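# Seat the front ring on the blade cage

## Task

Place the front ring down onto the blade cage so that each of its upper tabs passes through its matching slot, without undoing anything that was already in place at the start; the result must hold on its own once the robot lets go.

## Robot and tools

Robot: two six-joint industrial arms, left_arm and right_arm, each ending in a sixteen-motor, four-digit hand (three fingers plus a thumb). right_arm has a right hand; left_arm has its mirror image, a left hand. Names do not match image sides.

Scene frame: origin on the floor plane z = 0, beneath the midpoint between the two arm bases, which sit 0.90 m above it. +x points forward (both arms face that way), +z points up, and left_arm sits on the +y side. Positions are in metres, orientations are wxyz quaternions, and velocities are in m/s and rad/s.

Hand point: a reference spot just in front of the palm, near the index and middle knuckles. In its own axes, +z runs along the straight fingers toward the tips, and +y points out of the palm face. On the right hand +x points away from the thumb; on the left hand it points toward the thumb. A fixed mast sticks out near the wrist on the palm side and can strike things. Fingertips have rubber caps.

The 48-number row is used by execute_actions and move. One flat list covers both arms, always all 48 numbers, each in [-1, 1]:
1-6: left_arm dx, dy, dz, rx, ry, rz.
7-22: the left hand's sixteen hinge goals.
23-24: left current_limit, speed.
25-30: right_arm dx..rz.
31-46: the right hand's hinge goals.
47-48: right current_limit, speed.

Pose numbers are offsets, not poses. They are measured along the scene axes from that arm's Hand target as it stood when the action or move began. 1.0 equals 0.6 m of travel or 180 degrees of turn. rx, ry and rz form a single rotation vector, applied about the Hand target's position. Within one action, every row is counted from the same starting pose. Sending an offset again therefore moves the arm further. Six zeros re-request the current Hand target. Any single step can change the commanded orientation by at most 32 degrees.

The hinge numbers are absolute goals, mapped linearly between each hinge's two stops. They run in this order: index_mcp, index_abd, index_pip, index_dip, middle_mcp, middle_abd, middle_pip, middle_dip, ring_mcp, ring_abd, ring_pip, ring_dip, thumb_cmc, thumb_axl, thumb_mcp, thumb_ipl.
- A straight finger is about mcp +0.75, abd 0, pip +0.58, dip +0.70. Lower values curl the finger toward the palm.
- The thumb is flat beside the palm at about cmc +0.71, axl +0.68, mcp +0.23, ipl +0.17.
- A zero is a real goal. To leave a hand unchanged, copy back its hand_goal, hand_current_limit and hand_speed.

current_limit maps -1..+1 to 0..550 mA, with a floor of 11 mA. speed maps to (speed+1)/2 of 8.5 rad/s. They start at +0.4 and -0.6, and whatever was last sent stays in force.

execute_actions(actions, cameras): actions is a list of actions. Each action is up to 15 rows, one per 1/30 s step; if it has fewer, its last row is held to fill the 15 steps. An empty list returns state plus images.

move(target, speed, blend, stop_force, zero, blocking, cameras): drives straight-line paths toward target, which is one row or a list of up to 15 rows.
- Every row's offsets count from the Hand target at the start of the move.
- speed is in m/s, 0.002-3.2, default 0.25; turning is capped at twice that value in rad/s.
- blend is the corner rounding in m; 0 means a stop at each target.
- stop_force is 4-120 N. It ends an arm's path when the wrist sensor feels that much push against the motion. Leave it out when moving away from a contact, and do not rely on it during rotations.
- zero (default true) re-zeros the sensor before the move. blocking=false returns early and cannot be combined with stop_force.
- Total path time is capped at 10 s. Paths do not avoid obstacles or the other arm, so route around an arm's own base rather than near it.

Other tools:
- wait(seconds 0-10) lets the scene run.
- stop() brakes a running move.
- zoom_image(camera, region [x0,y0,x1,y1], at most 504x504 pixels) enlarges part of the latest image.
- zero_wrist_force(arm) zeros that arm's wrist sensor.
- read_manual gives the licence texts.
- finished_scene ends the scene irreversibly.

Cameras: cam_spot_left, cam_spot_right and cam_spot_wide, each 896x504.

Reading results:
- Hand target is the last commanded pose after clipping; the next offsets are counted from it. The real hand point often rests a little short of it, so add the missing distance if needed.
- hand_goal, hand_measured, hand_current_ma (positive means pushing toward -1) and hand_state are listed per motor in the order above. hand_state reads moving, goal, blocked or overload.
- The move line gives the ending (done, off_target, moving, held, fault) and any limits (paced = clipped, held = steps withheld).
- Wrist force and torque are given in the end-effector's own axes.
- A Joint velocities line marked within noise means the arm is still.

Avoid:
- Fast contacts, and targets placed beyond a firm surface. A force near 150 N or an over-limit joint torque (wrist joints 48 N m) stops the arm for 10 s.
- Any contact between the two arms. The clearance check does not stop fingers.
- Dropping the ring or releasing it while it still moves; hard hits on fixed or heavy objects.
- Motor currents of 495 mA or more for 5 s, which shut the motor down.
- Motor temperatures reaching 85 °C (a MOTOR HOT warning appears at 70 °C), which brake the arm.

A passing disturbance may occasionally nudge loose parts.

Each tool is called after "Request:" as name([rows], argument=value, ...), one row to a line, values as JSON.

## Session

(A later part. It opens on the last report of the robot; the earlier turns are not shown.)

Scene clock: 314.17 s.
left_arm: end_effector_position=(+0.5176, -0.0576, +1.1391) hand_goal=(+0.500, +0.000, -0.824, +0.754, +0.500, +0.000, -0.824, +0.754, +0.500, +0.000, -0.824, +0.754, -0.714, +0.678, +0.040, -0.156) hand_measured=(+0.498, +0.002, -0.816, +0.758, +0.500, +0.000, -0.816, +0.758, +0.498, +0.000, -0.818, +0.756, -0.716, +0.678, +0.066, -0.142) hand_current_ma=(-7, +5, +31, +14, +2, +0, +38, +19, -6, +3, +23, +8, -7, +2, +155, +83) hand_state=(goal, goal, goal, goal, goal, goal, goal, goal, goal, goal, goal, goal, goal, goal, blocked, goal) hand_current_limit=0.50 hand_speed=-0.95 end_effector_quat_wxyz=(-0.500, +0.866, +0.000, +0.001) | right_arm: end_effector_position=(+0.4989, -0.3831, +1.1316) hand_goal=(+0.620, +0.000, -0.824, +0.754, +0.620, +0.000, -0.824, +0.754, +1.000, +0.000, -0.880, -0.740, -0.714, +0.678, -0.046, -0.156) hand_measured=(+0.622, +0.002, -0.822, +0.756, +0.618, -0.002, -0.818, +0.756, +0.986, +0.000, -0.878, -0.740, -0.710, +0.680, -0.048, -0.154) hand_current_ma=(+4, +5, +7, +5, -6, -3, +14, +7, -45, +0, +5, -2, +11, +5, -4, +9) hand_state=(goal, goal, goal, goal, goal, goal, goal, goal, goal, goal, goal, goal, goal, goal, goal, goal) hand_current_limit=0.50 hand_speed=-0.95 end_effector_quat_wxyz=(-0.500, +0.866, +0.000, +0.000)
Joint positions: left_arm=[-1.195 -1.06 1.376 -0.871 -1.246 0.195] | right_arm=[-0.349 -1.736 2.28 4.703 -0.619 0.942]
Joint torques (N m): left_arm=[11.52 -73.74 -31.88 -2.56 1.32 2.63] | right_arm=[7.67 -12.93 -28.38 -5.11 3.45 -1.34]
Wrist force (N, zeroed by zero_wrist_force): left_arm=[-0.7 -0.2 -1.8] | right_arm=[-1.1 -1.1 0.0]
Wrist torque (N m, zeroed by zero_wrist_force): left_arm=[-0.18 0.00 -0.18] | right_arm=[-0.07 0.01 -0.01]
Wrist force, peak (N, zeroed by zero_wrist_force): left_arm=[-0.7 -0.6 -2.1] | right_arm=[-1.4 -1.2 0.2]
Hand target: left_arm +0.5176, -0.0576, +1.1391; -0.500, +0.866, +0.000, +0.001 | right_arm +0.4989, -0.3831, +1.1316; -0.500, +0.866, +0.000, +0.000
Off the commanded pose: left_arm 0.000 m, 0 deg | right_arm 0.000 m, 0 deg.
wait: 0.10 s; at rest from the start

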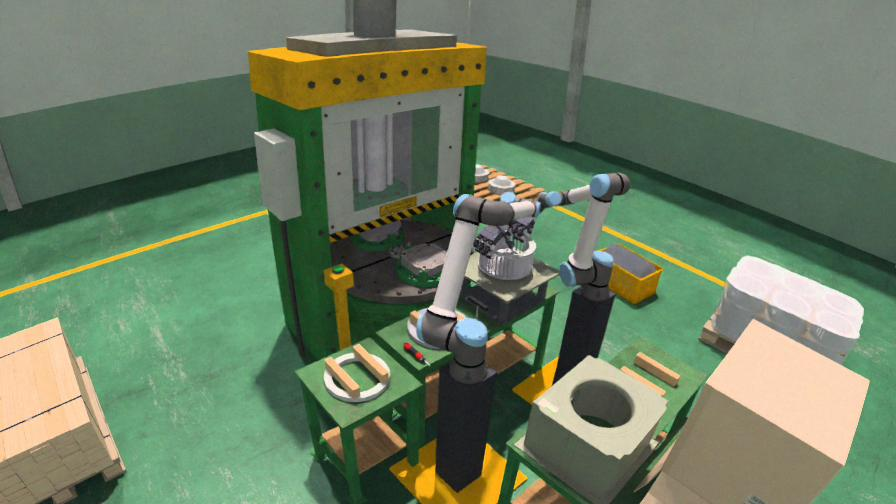

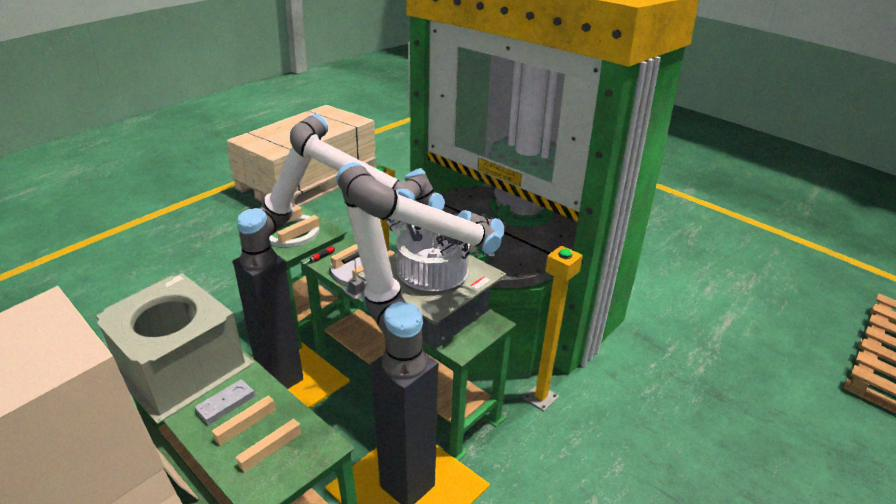

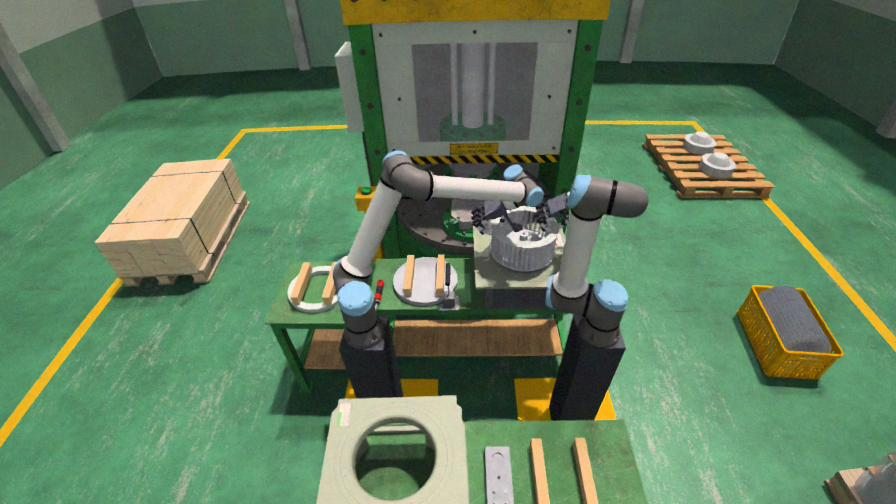

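Request:
zoom_image(camera="cam_spot_right", region=[396, 242, 426, 272])

Request:
zoom_image(camera="cam_spot_right", region=[420, 242, 450, 272])

Request:
zoom_image(camera="cam_spot_wide", region=[522, 228, 558, 264])

Request:
zoom_image(camera="cam_spot_left", region=[506, 240, 540, 274])

Scaled by 16.800.

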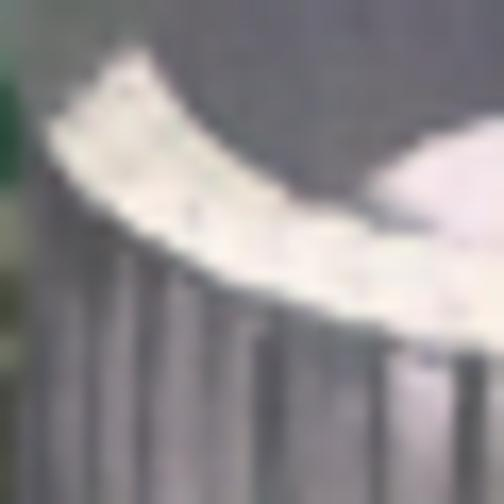

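Scaled by 16.800.

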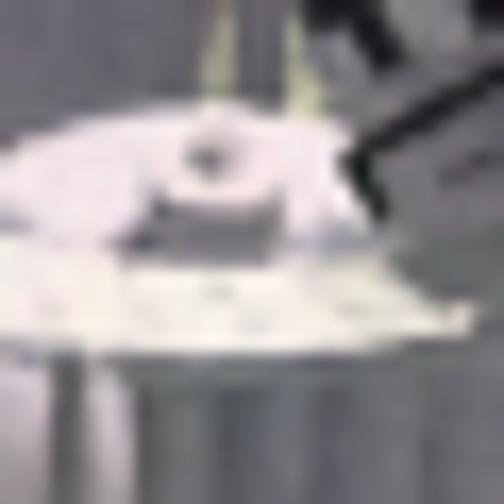

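Scaled by 14.000.

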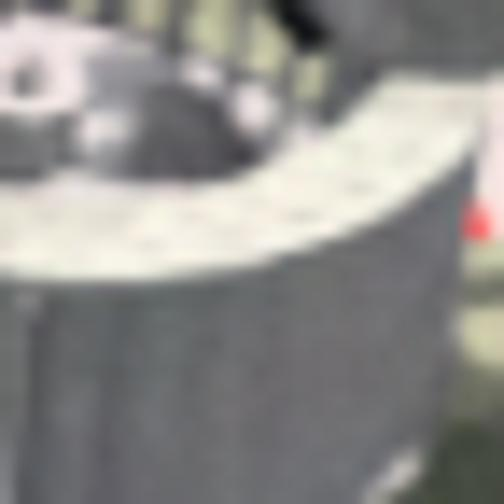

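Scaled by 14.824.

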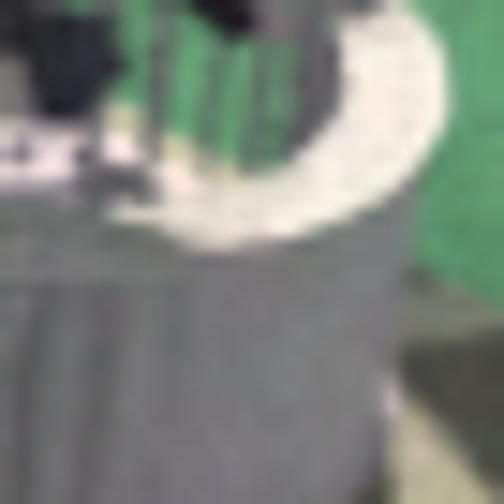

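Request:
execute_actions([
  [[0,0,0,0,0,0,0.54,0,-0.824,0.754,0.54,0,-0.824,0.754,0.54,0,-0.824,0.754,-0.714,0.678,0.07,-0.156,0.5,-0.95,0,0,0,0,0,0,0.65,0,-0.824,0.754,0.65,0,-0.824,0.754,1.0,0,-0.88,-0.74,-0.714,0.678,-0.01,-0.156,0.5,-0.95]],
])

Request:
execute_actions([
  [[0,0,0,0,0,0,0.58,0,-0.824,0.754,0.58,0,-0.824,0.754,0.58,0,-0.824,0.754,-0.714,0.678,0.11,-0.156,0.5,-0.95,0,0,0,0,0,0,0.68,0,-0.824,0.754,0.68,0,-0.824,0.754,1.0,0,-0.88,-0.74,-0.714,0.678,0.04,-0.156,0.5,-0.95]],
])

Request:
execute_actions([
  [[0,0,0,0,0,0,0.62,0,-0.824,0.754,0.62,0,-0.824,0.754,0.62,0,-0.824,0.754,-0.714,0.678,0.14,-0.156,0.5,-0.95,0,0,0,0,0,0,0.72,0,-0.824,0.754,0.72,0,-0.824,0.754,1.0,0,-0.88,-0.74,-0.714,0.678,0.1,-0.156,0.5,-0.95]],
], cameras=["cam_spot_wide", "cam_spot_left"])

Request:
zoom_image(camera="cam_spot_wide", region=[484, 196, 568, 272])

Request:
zoom_image(camera="cam_spot_left", region=[475, 225, 545, 285])

Scene clock: 320.77 s.
left_arm: end_effector_position=(+0.5176, -0.0576, +1.1391) hand_goal=(+0.540, +0.000, -0.824, +0.754, +0.540, +0.000, -0.824, +0.754, +0.540, +0.000, -0.824, +0.754, -0.714, +0.678, +0.070, -0.156) hand_measured=(+0.528, +0.002, -0.816, +0.758, +0.528, +0.000, -0.818, +0.758, +0.528, +0.000, -0.818, +0.756, -0.716, +0.678, +0.074, -0.146) hand_current_ma=(-56, +5, +31, +14, -54, +0, +25, +13, -52, +3, +23, +8, -7, +2, +24, +55) hand_state=(goal, goal, goal, goal, goal, goal, goal, goal, goal, goal, goal, goal, goal, goal, goal, goal) hand_current_limit=0.50 hand_speed=-0.95 end_effector_quat_wxyz=(-0.500, +0.866, +0.000, +0.001) | right_arm: end_effector_position=(+0.4989, -0.3831, +1.1316) hand_goal=(+0.650, +0.000, -0.824, +0.754, +0.650, +0.000, -0.824, +0.754, +1.000, +0.000, -0.880, -0.740, -0.714, +0.678, -0.010, -0.156) hand_measured=(+0.638, +0.002, -0.822, +0.756, +0.636, -0.002, -0.818, +0.756, +0.986, +0.000, -0.878, -0.740, -0.710, +0.680, -0.012, -0.154) hand_current_ma=(-39, +5, +3, +3, -43, -3, +14, +7, -45, +0, +5, -2, +11, +5, -8, +8) hand_state=(goal, goal, goal, goal, goal, goal, goal, goal, goal, goal, goal, goal, goal, goal, goal, goal) hand_current_limit=0.50 hand_speed=-0.95 end_effector_quat_wxyz=(-0.500, +0.866, +0.000, +0.000)
Joint positions: left_arm=[-1.195 -1.06 1.376 -0.871 -1.246 0.195] | right_arm=[-0.349 -1.736 2.28 4.703 -0.619 0.942]
Joint torques (N m): left_arm=[8.6 -71.53 -34.06 -2.03 0.21 2.09] | right_arm=[8.03 -12.85 -28.28 -3.98 3.3 -1.25]
Wrist force (N, zeroed by zero_wrist_force): left_arm=[-0.7 -0.6 0.1] | right_arm=[0.1 -0.4 0.0]
Wrist torque (N m, zeroed by zero_wrist_force): left_arm=[-0.17 0.01 -0.18] | right_arm=[-0.07 0.02 -0.02]
Wrist force, peak (N, zeroed by zero_wrist_force): left_arm=[-0.9 -0.8 -2.1] | right_arm=[-1.4 -1.4 -0.1]
Hand target: left_arm +0.5176, -0.0576, +1.1391; -0.500, +0.866, +0.000, +0.001 | right_arm +0.4989, -0.3831, +1.1316; -0.500, +0.866, +0.000, +0.000
Off the commanded pose: left_arm 0.000 m, 0 deg | right_arm 0.000 m, 0 deg.
Step readings (end_effector_position of left_arm | right_arm):
0: (+0.5176, -0.0576, +1.1391) | (+0.4989, -0.3831, +1.1316)
1: (+0.5176, -0.0576, +1.1391) | (+0.4989, -0.3831, +1.1316)
2: (+0.5176, -0.0576, +1.1391) | (+0.4989, -0.3831, +1.1316)
4: (+0.5176, -0.0576, +1.1391) | (+0.4989, -0.3831, +1.1316)
8: (+0.5176, -0.0576, +1.1391) | (+0.4989, -0.3831, +1.1316)
15: (+0.5176, -0.0576, +1.1391) | (+0.4989, -0.3831, +1.1316)

Scene clock: 321.47 s.
left_arm: end_effector_position=(+0.5176, -0.0576, +1.1391) hand_goal=(+0.580, +0.000, -0.824, +0.754, +0.580, +0.000, -0.824, +0.754, +0.580, +0.000, -0.824, +0.754, -0.714, +0.678, +0.110, -0.156) hand_measured=(+0.568, +0.002, -0.816, +0.758, +0.568, +0.000, -0.818, +0.758, +0.568, +0.000, -0.818, +0.756, -0.716, +0.678, +0.106, -0.154) hand_current_ma=(-59, +5, +30, +14, -57, +0, +24, +13, -56, +3, +23, +8, -7, +2, -19, +13) hand_state=(goal, goal, goal, goal, goal, goal, goal, goal, goal, goal, goal, goal, goal, goal, goal, goal) hand_current_limit=0.50 hand_speed=-0.95 end_effector_quat_wxyz=(-0.500, +0.866, +0.000, +0.001) | right_arm: end_effector_position=(+0.4989, -0.3831, +1.1316) hand_goal=(+0.680, +0.000, -0.824, +0.754, +0.680, +0.000, -0.824, +0.754, +1.000, +0.000, -0.880, -0.740, -0.714, +0.678, +0.040, -0.156) hand_measured=(+0.668, +0.002, -0.822, +0.756, +0.666, -0.002, -0.818, +0.756, +0.986, +0.000, -0.878, -0.740, -0.710, +0.680, +0.036, -0.154) hand_current_ma=(-40, +5, +3, +3, -45, -3, +13, +7, -45, +0, +5, -2, +11, +5, -11, +8) hand_state=(goal, goal, goal, goal, goal, goal, goal, goal, goal, goal, goal, goal, goal, goal, goal, goal) hand_current_limit=0.50 hand_speed=-0.95 end_effector_quat_wxyz=(-0.500, +0.866, +0.000, +0.000)
Joint positions: left_arm=[-1.195 -1.06 1.376 -0.871 -1.246 0.195] | right_arm=[-0.349 -1.736 2.28 4.703 -0.619 0.942]
Joint torques (N m): left_arm=[10.33 -70.27 -37.67 -2.49 -0.03 2.11] | right_arm=[8.2 -12.96 -28.93 -2.96 3.37 -1.25]
Wrist force (N, zeroed by zero_wrist_force): left_arm=[-0.4 -0.7 0.4] | right_arm=[0.0 -0.4 -0.1]
Wrist torque (N m, zeroed by zero_wrist_force): left_arm=[-0.13 -0.01 -0.19] | right_arm=[-0.06 0.03 -0.02]
Wrist force, peak (N, zeroed by zero_wrist_force): left_arm=[-0.8 -1.0 0.3] | right_arm=[0.2 -0.8 0.2]
Hand target: left_arm +0.5176, -0.0576, +1.1391; -0.500, +0.866, +0.000, +0.001 | right_arm +0.4989, -0.3831, +1.1316; -0.500, +0.866, +0.000, +0.000
Off the commanded pose: left_arm 0.000 m, 0 deg | right_arm 0.000 m, 0 deg.
Step readings (end_effector_position of left_arm | right_arm):
0: (+0.5176, -0.0576, +1.1391) | (+0.4989, -0.3831, +1.1316)
1: (+0.5176, -0.0576, +1.1391) | (+0.4989, -0.3831, +1.1316)
2: (+0.5176, -0.0576, +1.1391) | (+0.4989, -0.3831, +1.1316)
4: (+0.5176, -0.0576, +1.1391) | (+0.4989, -0.3831, +1.1316)
8: (+0.5176, -0.0576, +1.1391) | (+0.4989, -0.3831, +1.1316)
15: (+0.5176, -0.0576, +1.1391) | (+0.4989, -0.3831, +1.1316)

Scene clock: 322.17 s.
left_arm: end_effector_position=(+0.5176, -0.0576, +1.1391) hand_goal=(+0.620, +0.000, -0.824, +0.754, +0.620, +0.000, -0.824, +0.754, +0.620, +0.000, -0.824, +0.754, -0.714, +0.678, +0.140, -0.156) hand_measured=(+0.606, +0.002, -0.818, +0.758, +0.606, +0.000, -0.818, +0.758, +0.608, +0.000, -0.818, +0.756, -0.716, +0.678, +0.136, -0.154) hand_current_ma=(-63, +5, +29, +14, -60, +0, +24, +13, -59, +3, +23, +8, -7, +2, -21, +12) hand_state=(goal, goal, goal, goal, goal, goal, goal, goal, goal, goal, goal, goal, goal, goal, goal, goal) hand_current_limit=0.50 hand_speed=-0.95 end_effector_quat_wxyz=(-0.500, +0.866, +0.000, +0.001) | right_arm: end_effector_position=(+0.4989, -0.3831, +1.1316) hand_goal=(+0.720, +0.000, -0.824, +0.754, +0.720, +0.000, -0.824, +0.754, +1.000, +0.000, -0.880, -0.740, -0.714, +0.678, +0.100, -0.156) hand_measured=(+0.706, +0.002, -0.822, +0.756, +0.706, -0.002, -0.818, +0.756, +0.986, +0.000, -0.878, -0.740, -0.710, +0.680, +0.096, -0.154) hand_current_ma=(-42, +5, +3, +3, -47, -3, +13, +7, -45, +0, +5, -2, +11, +5, -14, +7) hand_state=(goal, goal, goal, goal, goal, goal, goal, goal, goal, goal, goal, goal, goal, goal, goal, goal) hand_current_limit=0.50 hand_speed=-0.95 end_effector_quat_wxyz=(-0.500, +0.866, +0.000, +0.000)
Joint positions: left_arm=[-1.195 -1.06 1.376 -0.871 -1.246 0.195] | right_arm=[-0.349 -1.736 2.28 4.703 -0.619 0.942]
Joint torques (N m): left_arm=[9.27 -73.66 -38.24 -2.53 -0.66 2.68] | right_arm=[8.57 -14.73 -28.99 -2.69 3.49 -1.52]
Wrist force (N, zeroed by zero_wrist_force): left_arm=[-0.6 -0.9 0.5] | right_arm=[-0.1 -0.5 0.2]
Wrist torque (N m, zeroed by zero_wrist_force): left_arm=[-0.18 0.02 -0.20] | right_arm=[-0.11 0.04 -0.04]
Wrist force, peak (N, zeroed by zero_wrist_force): left_arm=[-0.9 -0.7 0.7] | right_arm=[0.2 -0.8 0.1]
Hand target: left_arm +0.5176, -0.0576, +1.1391; -0.500, +0.866, +0.000, +0.001 | right_arm +0.4989, -0.3831, +1.1316; -0.500, +0.866, +0.000, +0.000
Off the commanded pose: left_arm 0.000 m, 0 deg | right_arm 0.000 m, 0 deg.
Step readings (end_effector_position of left_arm | right_arm):
0: (+0.5176, -0.0576, +1.1391) | (+0.4989, -0.3831, +1.1316)
1: (+0.5176, -0.0576, +1.1391) | (+0.4989, -0.3831, +1.1316)
2: (+0.5176, -0.0576, +1.1391) | (+0.4989, -0.3831, +1.1316)
4: (+0.5176, -0.0576, +1.1391) | (+0.4989, -0.3831, +1.1316)
8: (+0.5176, -0.0576, +1.1391) | (+0.4989, -0.3831, +1.1316)
15: (+0.5176, -0.0576, +1.1391) | (+0.4989, -0.3831, +1.1316)
Images, in order (width x height): cam_spot_left 896x504, cam_spot_wide 896x504.

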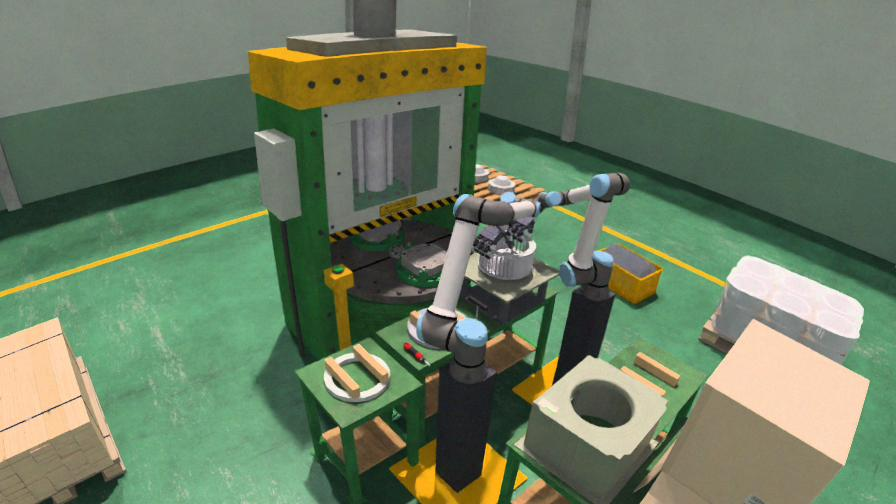

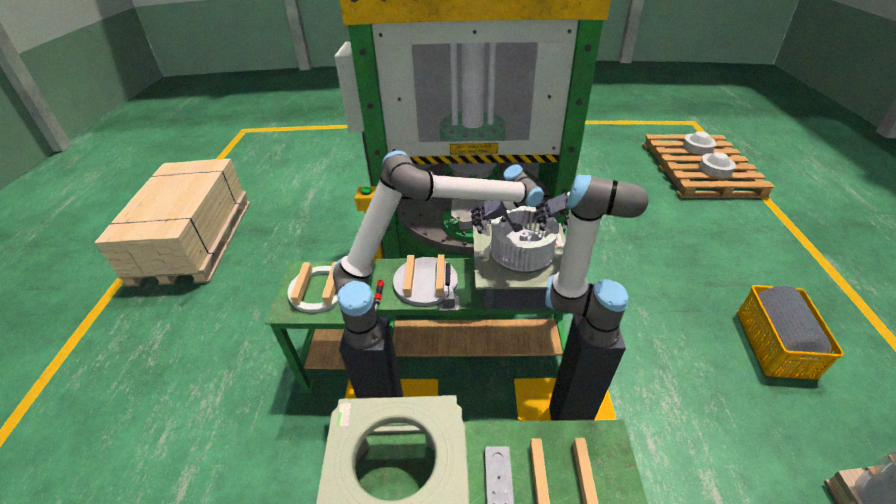

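Scaled by 6.000.

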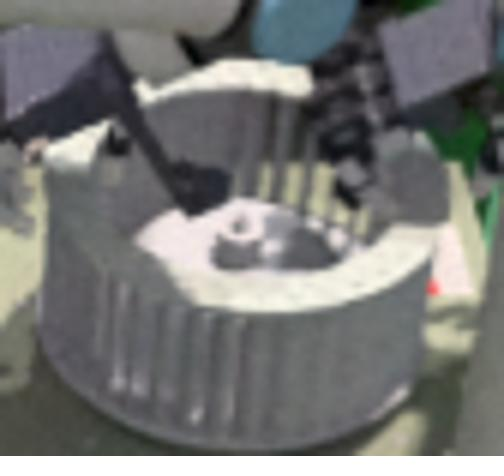

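Scaled by 7.200.

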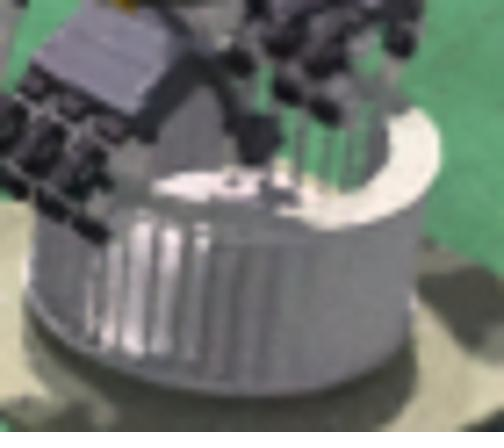

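Request:
execute_actions([
  [[0,0,0,0,0,0,0.66,0,-0.824,0.754,0.66,0,-0.824,0.754,0.66,0,-0.824,0.754,-0.714,0.678,0.22,-0.1,0.5,-0.9,0,0,0,0,0,0,0.74,0,-0.824,0.754,0.74,0,-0.824,0.754,1.0,0,-0.88,-0.74,-0.714,0.678,0.2,-0.1,0.5,-0.9]],
])

Request:
move(target=[0,0,0.12,0,0,0,0.66,0,-0.824,0.754,0.66,0,-0.824,0.754,0.66,0,-0.824,0.754,-0.714,0.678,0.22,-0.1,0.5,-0.9,0,0,0.14,0,0,0,0.74,0,-0.824,0.754,0.74,0,-0.824,0.754,1.0,0,-0.88,-0.74,-0.714,0.678,0.2,-0.1,0.5,-0.9], speed=0.06, stop_force=8, cameras=["all"])

Request:
zoom_image(camera="cam_spot_wide", region=[484, 196, 568, 272])

Request:
zoom_image(camera="cam_spot_left", region=[475, 225, 545, 285])

Request:
zoom_image(camera="cam_spot_right", region=[390, 225, 480, 295])

Scene clock: 324.27 s.
left_arm: end_effector_position=(+0.5176, -0.0576, +1.1391) hand_goal=(+0.660, +0.000, -0.824, +0.754, +0.660, +0.000, -0.824, +0.754, +0.660, +0.000, -0.824, +0.754, -0.714, +0.678, +0.220, -0.100) hand_measured=(+0.646, +0.002, -0.818, +0.758, +0.646, +0.000, -0.818, +0.758, +0.646, +0.000, -0.818, +0.756, -0.716, +0.678, +0.216, -0.102) hand_current_ma=(-66, +5, +28, +14, -63, +0, +23, +13, -61, +3, +23, +8, -7, +2, -26, -11) hand_state=(goal, goal, goal, goal, goal, goal, goal, goal, goal, goal, goal, goal, goal, goal, goal, goal) hand_current_limit=0.50 hand_speed=-0.90 end_effector_quat_wxyz=(-0.500, +0.866, +0.000, +0.001) | right_arm: end_effector_position=(+0.4989, -0.3831, +1.1316) hand_goal=(+0.740, +0.000, -0.824, +0.754, +0.740, +0.000, -0.824, +0.754, +1.000, +0.000, -0.880, -0.740, -0.714, +0.678, +0.200, -0.100) hand_measured=(+0.726, +0.002, -0.822, +0.756, +0.726, -0.002, -0.820, +0.756, +0.986, +0.000, -0.878, -0.740, -0.710, +0.680, +0.194, -0.102) hand_current_ma=(-43, +5, +3, +3, -48, -3, +12, +7, -45, +0, +5, -2, +11, +5, -20, -6) hand_state=(goal, goal, goal, goal, goal, goal, goal, goal, goal, goal, goal, goal, goal, goal, goal, goal) hand_current_limit=0.50 hand_speed=-0.90 end_effector_quat_wxyz=(-0.500, +0.866, +0.000, +0.000)
Joint positions: left_arm=[-1.195 -1.06 1.376 -0.871 -1.246 0.195] | right_arm=[-0.349 -1.736 2.28 4.703 -0.619 0.942]
Joint torques (N m): left_arm=[9.52 -79.46 -44.03 -2.19 -0.46 2.17] | right_arm=[9.08 -14.88 -29.05 -2.35 2.93 -1.57]
Wrist force (N, zeroed by zero_wrist_force): left_arm=[-0.4 -0.4 0.1] | right_arm=[0.2 -0.3 -0.2]
Wrist torque (N m, zeroed by zero_wrist_force): left_arm=[-0.09 -0.02 -0.19] | right_arm=[-0.05 0.00 0.00]
Wrist force, peak (N, zeroed by zero_wrist_force): left_arm=[-0.4 -0.9 0.9] | right_arm=[0.2 -0.9 -0.3]
Hand target: left_arm +0.5176, -0.0576, +1.1391; -0.500, +0.866, +0.000, +0.001 | right_arm +0.4989, -0.3831, +1.1316; -0.500, +0.866, +0.000, +0.000
Off the commanded pose: left_arm 0.000 m, 0 deg | right_arm 0.000 m, 0 deg.
Step readings (end_effector_position of left_arm | right_arm):
0: (+0.5176, -0.0576, +1.1391) | (+0.4989, -0.3831, +1.1316)
1: (+0.5176, -0.0576, +1.1391) | (+0.4989, -0.3831, +1.1316)
2: (+0.5176, -0.0576, +1.1391) | (+0.4989, -0.3831, +1.1316)
4: (+0.5176, -0.0576, +1.1391) | (+0.4989, -0.3831, +1.1316)
8: (+0.5176, -0.0576, +1.1391) | (+0.4989, -0.3831, +1.1316)
15: (+0.5176, -0.0576, +1.1391) | (+0.4989, -0.3831, +1.1316)

Scene clock: 326.90 s.
left_arm: end_effector_position=(+0.5176, -0.0576, +1.2111) hand_goal=(+0.660, +0.000, -0.824, +0.754, +0.660, +0.000, -0.824, +0.754, +0.660, +0.000, -0.824, +0.754, -0.714, +0.678, +0.220, -0.100) hand_measured=(+0.646, +0.002, -0.818, +0.758, +0.646, +0.000, -0.818, +0.758, +0.646, +0.000, -0.818, +0.756, -0.716, +0.678, +0.216, -0.102) hand_current_ma=(-65, +5, +27, +14, -62, +0, +23, +13, -61, +3, +23, +8, -7, +2, -26, -11) hand_state=(goal, goal, goal, goal, goal, goal, goal, goal, goal, goal, goal, goal, goal, goal, goal, goal) hand_current_limit=0.50 hand_speed=-0.90 end_effector_quat_wxyz=(-0.500, +0.866, +0.000, +0.001) | right_arm: end_effector_position=(+0.4989, -0.3831, +1.2156) hand_goal=(+0.740, +0.000, -0.824, +0.754, +0.740, +0.000, -0.824, +0.754, +1.000, +0.000, -0.880, -0.740, -0.714, +0.678, +0.200, -0.100) hand_measured=(+0.726, +0.002, -0.822, +0.756, +0.726, -0.002, -0.820, +0.756, +0.986, +0.000, -0.878, -0.740, -0.710, +0.680, +0.194, -0.102) hand_current_ma=(-42, +5, +3, +3, -47, -3, +12, +7, -45, +0, +5, -2, +11, +5, -20, -6) hand_state=(goal, goal, goal, goal, goal, goal, goal, goal, goal, goal, goal, goal, goal, goal, goal, goal) hand_current_limit=0.50 hand_speed=-0.90 end_effector_quat_wxyz=(-0.500, +0.866, +0.000, +0.000)
Joint positions: left_arm=[-1.195 -1.091 1.293 -0.757 -1.246 0.195] | right_arm=[-0.349 -1.812 2.174 4.885 -0.619 0.942]
Joint torques (N m): left_arm=[10.77 -97.68 -49.25 1.8 -1.68 -0.42] | right_arm=[-17.22 -33.19 -51.67 -0.48 -0.33 -2.27]
Wrist force (N, zeroed by zero_wrist_force): left_arm=[-0.3 -0.6 0.5] | right_arm=[0.0 -0.2 -0.2]
Wrist torque (N m, zeroed by zero_wrist_force): left_arm=[-0.14 -0.01 -0.19] | right_arm=[-0.03 0.02 0.33]
Wrist force, peak (N, zeroed by zero_wrist_force): left_arm=[-0.5 -1.1 0.7] | right_arm=[0.4 -0.5 -0.4]
Hand target: left_arm +0.5176, -0.0576, +1.2111; -0.500, +0.866, +0.000, +0.001 | right_arm +0.4989, -0.3831, +1.2156; -0.500, +0.866, +0.000, +0.000
Off the commanded pose: left_arm 0.000 m, 0 deg | right_arm 0.000 m, 0 deg.
move: done

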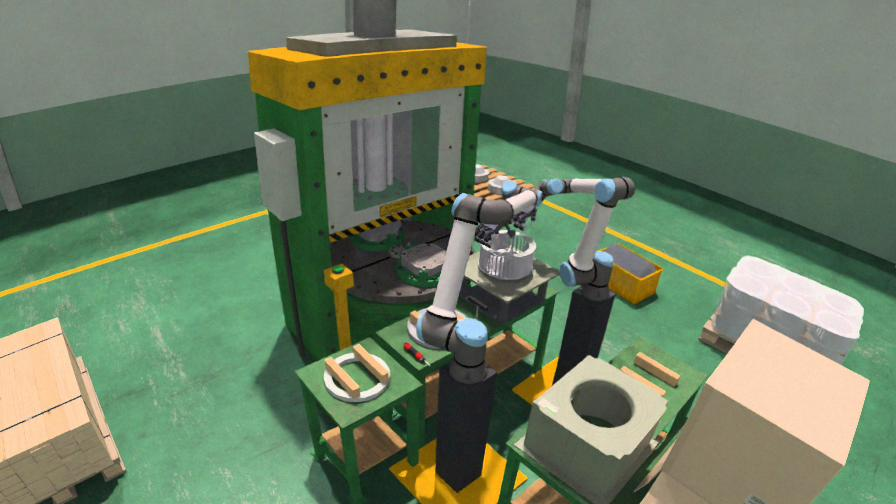

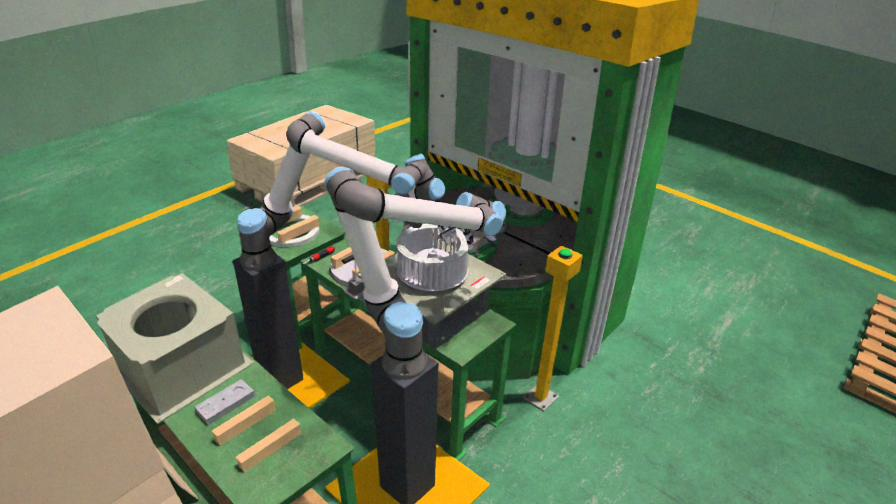

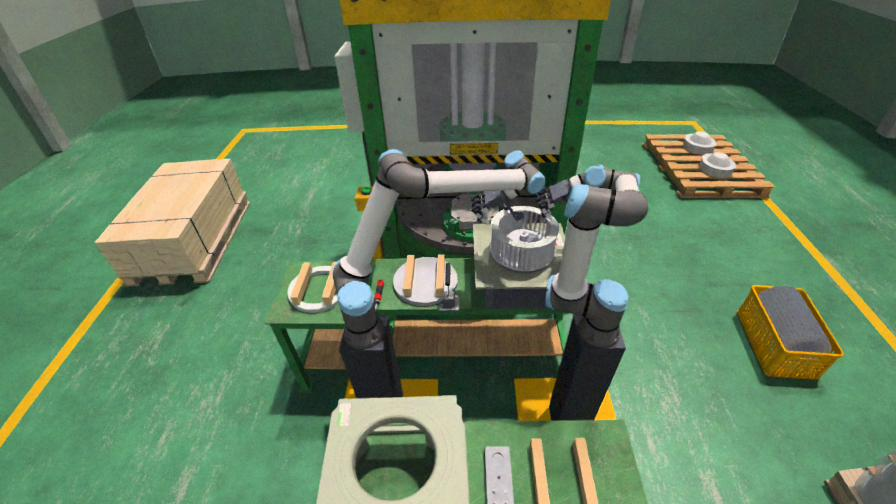

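Scaled by 6.000.

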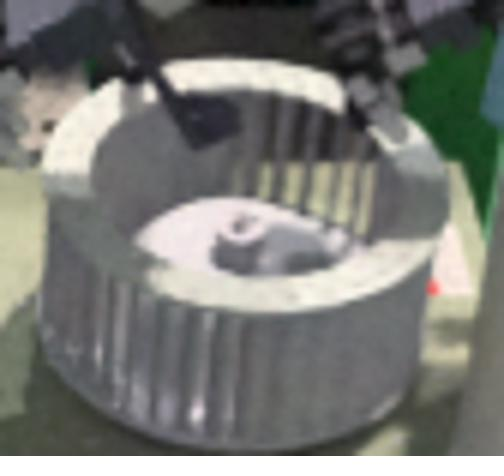

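Scaled by 7.200.

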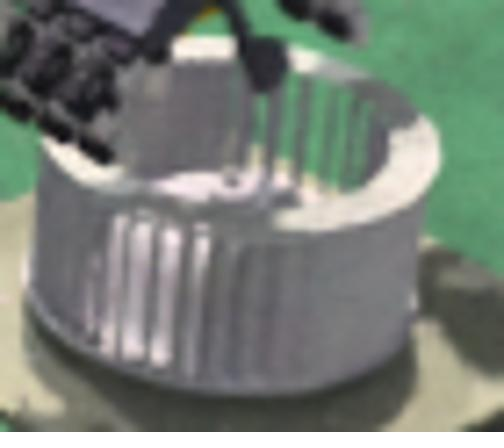

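Scaled by 5.600.

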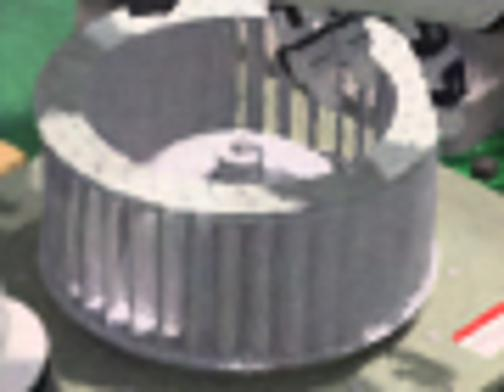

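Request:
move(target=[0,0.25,0.10,0,0,0,0.66,0,-0.824,0.754,0.66,0,-0.824,0.754,0.66,0,-0.824,0.754,-0.714,0.678,0.22,-0.1,0.5,-0.9,0,-0.2,0.10,0,0,0,0.89,0,-0.737,0.986,1.0,0,-0.88,-0.74,1.0,0,-0.88,-0.74,-0.714,0.678,0.2,-0.1,0.5,-0.5], speed=0.2, cameras=["all"])

Request:
zoom_image(camera="cam_spot_wide", region=[484, 196, 568, 272])

Request:
zoom_image(camera="cam_spot_left", region=[475, 225, 545, 285])

Request:
zoom_image(camera="cam_spot_right", region=[390, 225, 480, 295])

Scene clock: 328.90 s.
left_arm: end_effector_position=(+0.5176, +0.0922, +1.2710) hand_goal=(+0.660, +0.000, -0.824, +0.754, +0.660, +0.000, -0.824, +0.754, +0.660, +0.000, -0.824, +0.754, -0.714, +0.678, +0.220, -0.100) hand_measured=(+0.646, +0.002, -0.818, +0.758, +0.648, +0.000, -0.818, +0.758, +0.648, +0.000, -0.818, +0.756, -0.716, +0.678, +0.216, -0.102) hand_current_ma=(-60, +5, +27, +14, -58, +0, +22, +12, -56, +3, +23, +8, -6, +2, -24, -11) hand_state=(goal, goal, goal, goal, goal, goal, goal, goal, goal, goal, goal, goal, goal, goal, goal, goal) hand_current_limit=0.50 hand_speed=-0.90 end_effector_quat_wxyz=(-0.500, +0.866, +0.000, +0.001) | right_arm: end_effector_position=(+0.4989, -0.5029, +1.2755) hand_goal=(+0.890, +0.000, -0.736, +0.986, +1.000, +0.000, -0.880, -0.740, +1.000, +0.000, -0.880, -0.740, -0.714, +0.678, +0.200, -0.100) hand_measured=(+0.874, +0.002, -0.738, +0.984, +0.984, -0.002, -0.876, -0.736, +0.986, +0.000, -0.878, -0.740, -0.710, +0.680, +0.194, -0.102) hand_current_ma=(-50, +5, -4, -6, -56, -3, +9, +7, -45, +0, +5, -2, +11, +5, -18, -6) hand_state=(goal, goal, goal, goal, goal, goal, goal, goal, goal, goal, goal, goal, goal, goal, goal, goal) hand_current_limit=0.50 hand_speed=-0.50 end_effector_quat_wxyz=(-0.500, +0.866, +0.000, +0.000)
Joint positions: left_arm=[-1.124 -1.316 1.5 -0.754 -1.186 0.235] | right_arm=[-0.565 -1.8 2.018 5.242 -0.749 0.668]
Joint torques (N m): left_arm=[15.64 -76.48 -31.8 2.08 1.99 2.5] | right_arm=[-15.08 -12.75 -52.2 -0.29 -0.9 -2.82]
Wrist force (N, zeroed by zero_wrist_force): left_arm=[-1.1 -0.1 0.3] | right_arm=[0.4 -0.4 0.2]
Wrist torque (N m, zeroed by zero_wrist_force): left_arm=[-0.05 0.08 -0.29] | right_arm=[-0.08 -0.05 0.35]
Wrist force, peak (N, zeroed by zero_wrist_force): left_arm=[-0.5 -1.5 1.0] | right_arm=[1.0 -0.3 -0.3]
Hand target: left_arm +0.5176, +0.0924, +1.2711; -0.500, +0.866, +0.000, +0.001 | right_arm +0.4989, -0.5031, +1.2756; -0.500, +0.866, +0.000, +0.000
Off the commanded pose: left_arm 0.000 m, 0 deg | right_arm 0.000 m, 0 deg.
move: done

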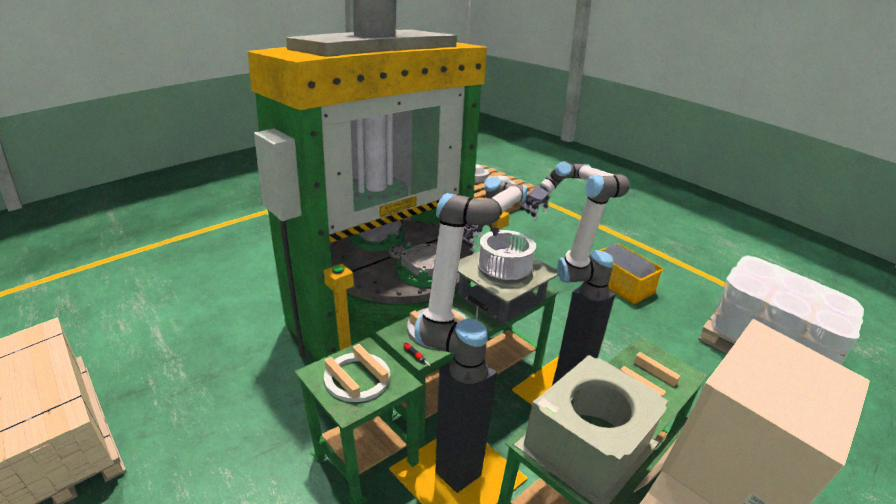

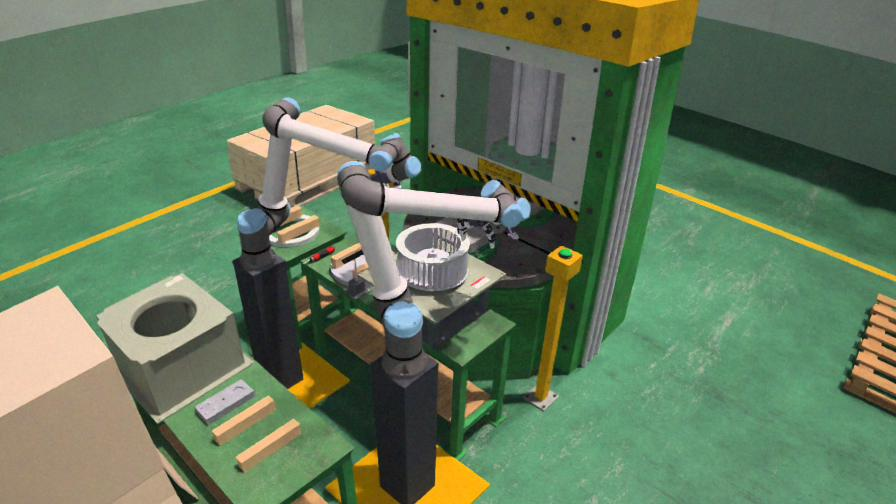

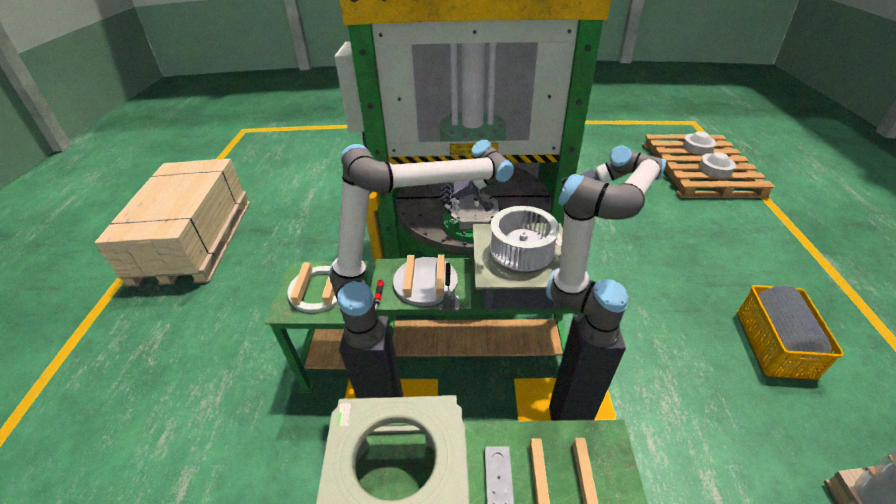

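Scaled by 6.000.

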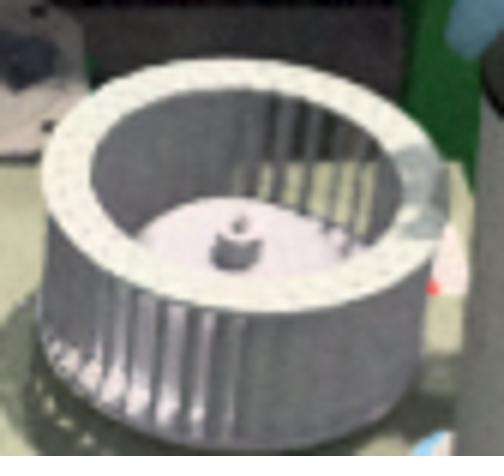

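Scaled by 7.200.

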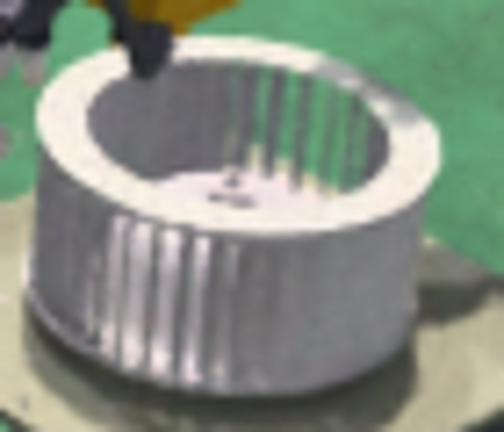

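Scaled by 5.600.

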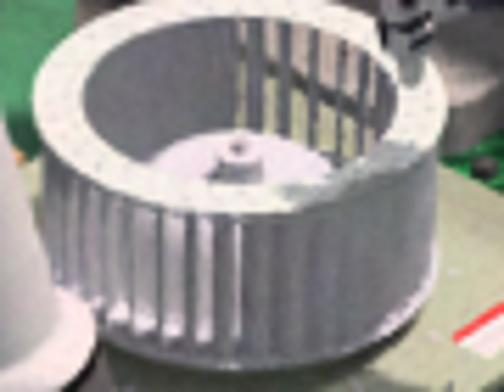

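Request:
zoom_image(camera="cam_spot_right", region=[394, 240, 434, 270])

Request:
zoom_image(camera="cam_spot_wide", region=[488, 202, 528, 232])

Request:
zoom_image(camera="cam_spot_left", region=[478, 228, 518, 258])

Scaled by 12.600.

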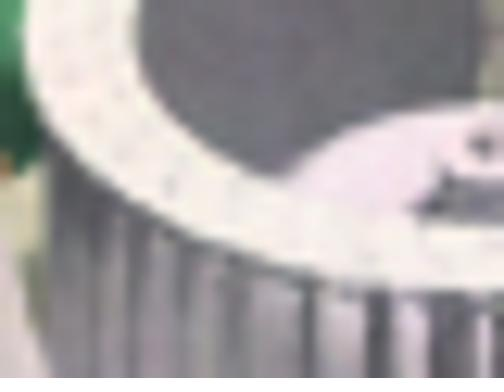

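Scaled by 12.600.

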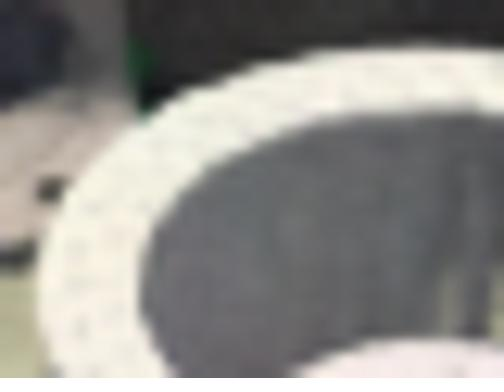

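Scaled by 12.600.

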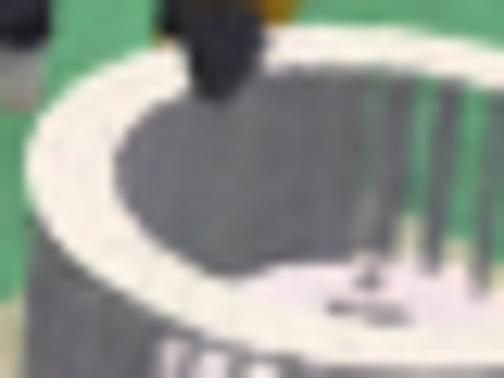

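Request:
move(target=[-0.0343,-0.412,-0.118,0,0,0,0.89,0,-0.737,0.986,0.89,0,-0.737,0.986,1.0,0,-0.88,-0.74,-0.714,0.678,0.22,-0.1,0.5,-0.5,-0.0033,0.0633,-0.126,0,0,0,0.89,0,-0.737,0.986,0.89,0,-0.737,0.986,1.0,0,-0.88,-0.74,-0.714,0.678,0.2,-0.1,0.5,-0.5], speed=0.12, cameras=["all"])

Request:
zoom_image(camera="cam_spot_wide", region=[474, 176, 574, 276])

Request:
zoom_image(camera="cam_spot_right", region=[375, 190, 495, 310])

Scene clock: 333.87 s.
left_arm: end_effector_position=(+0.4970, -0.1546, +1.2004) hand_goal=(+0.890, +0.000, -0.736, +0.986, +0.890, +0.000, -0.736, +0.986, +1.000, +0.000, -0.880, -0.740, -0.714, +0.678, +0.220, -0.100) hand_measured=(+0.872, +0.002, -0.738, +0.984, +0.874, +0.000, -0.738, +0.984, +0.984, +0.000, -0.876, -0.736, -0.716, +0.678, +0.216, -0.102) hand_current_ma=(-80, +5, -8, -11, -77, +0, -7, -10, -76, +3, +19, +13, -6, +2, -24, -11) hand_state=(goal, goal, goal, goal, goal, goal, goal, goal, goal, goal, goal, goal, goal, goal, goal, goal) hand_current_limit=0.50 hand_speed=-0.50 end_effector_quat_wxyz=(-0.500, +0.866, +0.000, +0.001) | right_arm: end_effector_position=(+0.4969, -0.4651, +1.2000) hand_goal=(+0.890, +0.000, -0.736, +0.986, +0.890, +0.000, -0.736, +0.986, +1.000, +0.000, -0.880, -0.740, -0.714, +0.678, +0.200, -0.100) hand_measured=(+0.874, +0.002, -0.738, +0.984, +0.886, -0.002, -0.738, +0.984, +0.986, +0.000, -0.878, -0.740, -0.710, +0.680, +0.194, -0.102) hand_current_ma=(-50, +5, -4, -6, -13, -3, -4, -5, -45, +0, +5, -2, +11, +5, -18, -6) hand_state=(goal, goal, goal, goal, goal, goal, goal, goal, goal, goal, goal, goal, goal, goal, goal, goal) hand_current_limit=0.50 hand_speed=-0.50 end_effector_quat_wxyz=(-0.500, +0.866, +0.000, +0.000)
Joint positions: left_arm=[-1.25 -0.958 1.102 -0.69 -1.293 0.164] | right_arm=[-0.502 -1.782 2.151 5.038 -0.708 0.738]
Joint torques (N m): left_arm=[-13.77 -81.7 -50.07 2.41 -1.25 -2.55] | right_arm=[12.79 -11.7 -30.7 -3.82 3.85 3.04]
Wrist force (N, zeroed by zero_wrist_force): left_arm=[-0.7 -0.2 0.5] | right_arm=[0.8 -0.1 -0.3]
Wrist torque (N m, zeroed by zero_wrist_force): left_arm=[-0.15 0.08 -0.07] | right_arm=[-0.01 -0.08 0.04]
Wrist force, peak (N, zeroed by zero_wrist_force): left_arm=[-0.6 -0.8 1.2] | right_arm=[1.0 -0.5 0.5]
Hand target: left_arm +0.4970, -0.1548, +1.2003; -0.500, +0.866, +0.000, +0.001 | right_arm +0.4969, -0.4651, +1.2000; -0.500, +0.866, +0.000, +0.000
Off the commanded pose: left_arm 0.000 m, 0 deg | right_arm 0.000 m, 0 deg.
move: done

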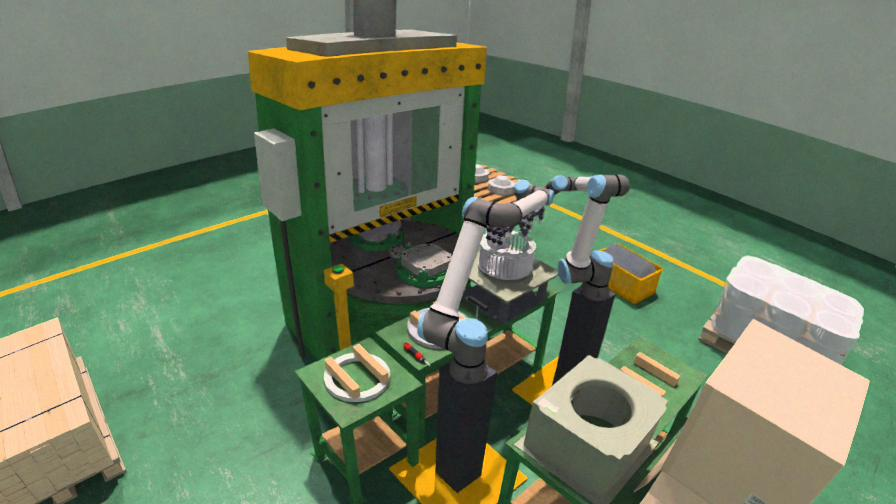

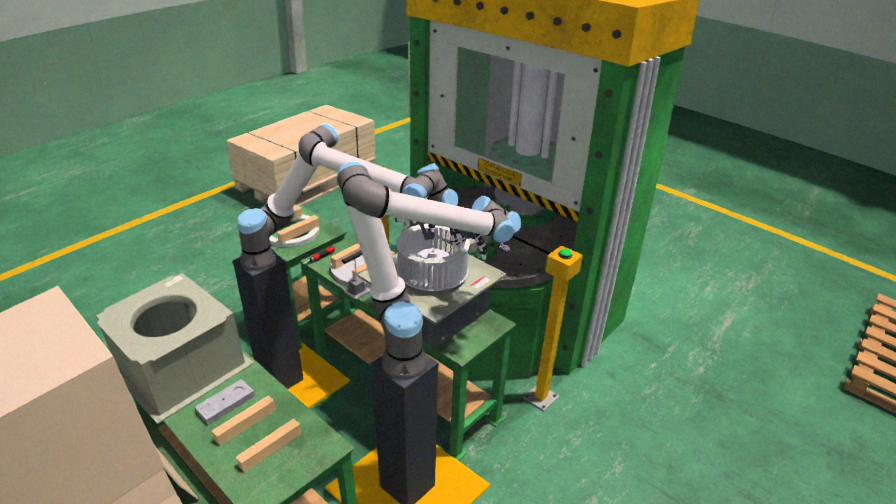

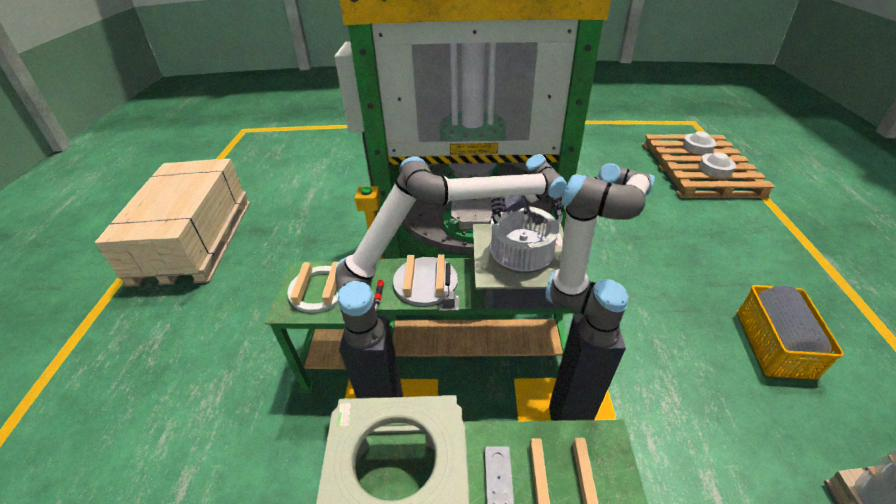

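Scaled by 5.040.

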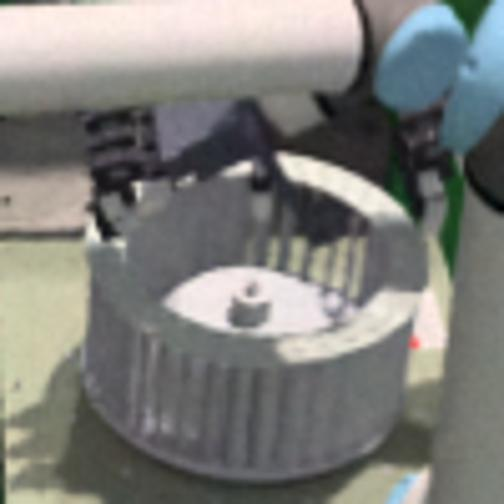

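Scaled by 4.200.

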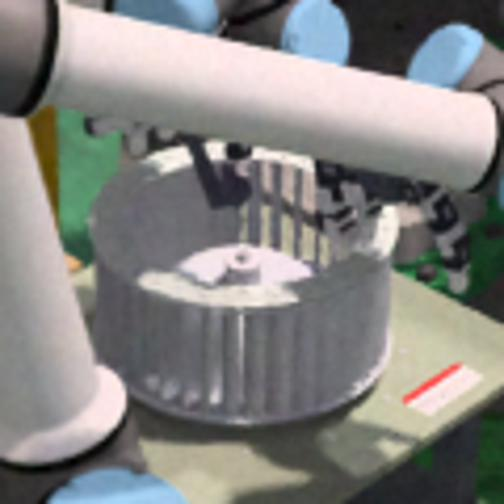

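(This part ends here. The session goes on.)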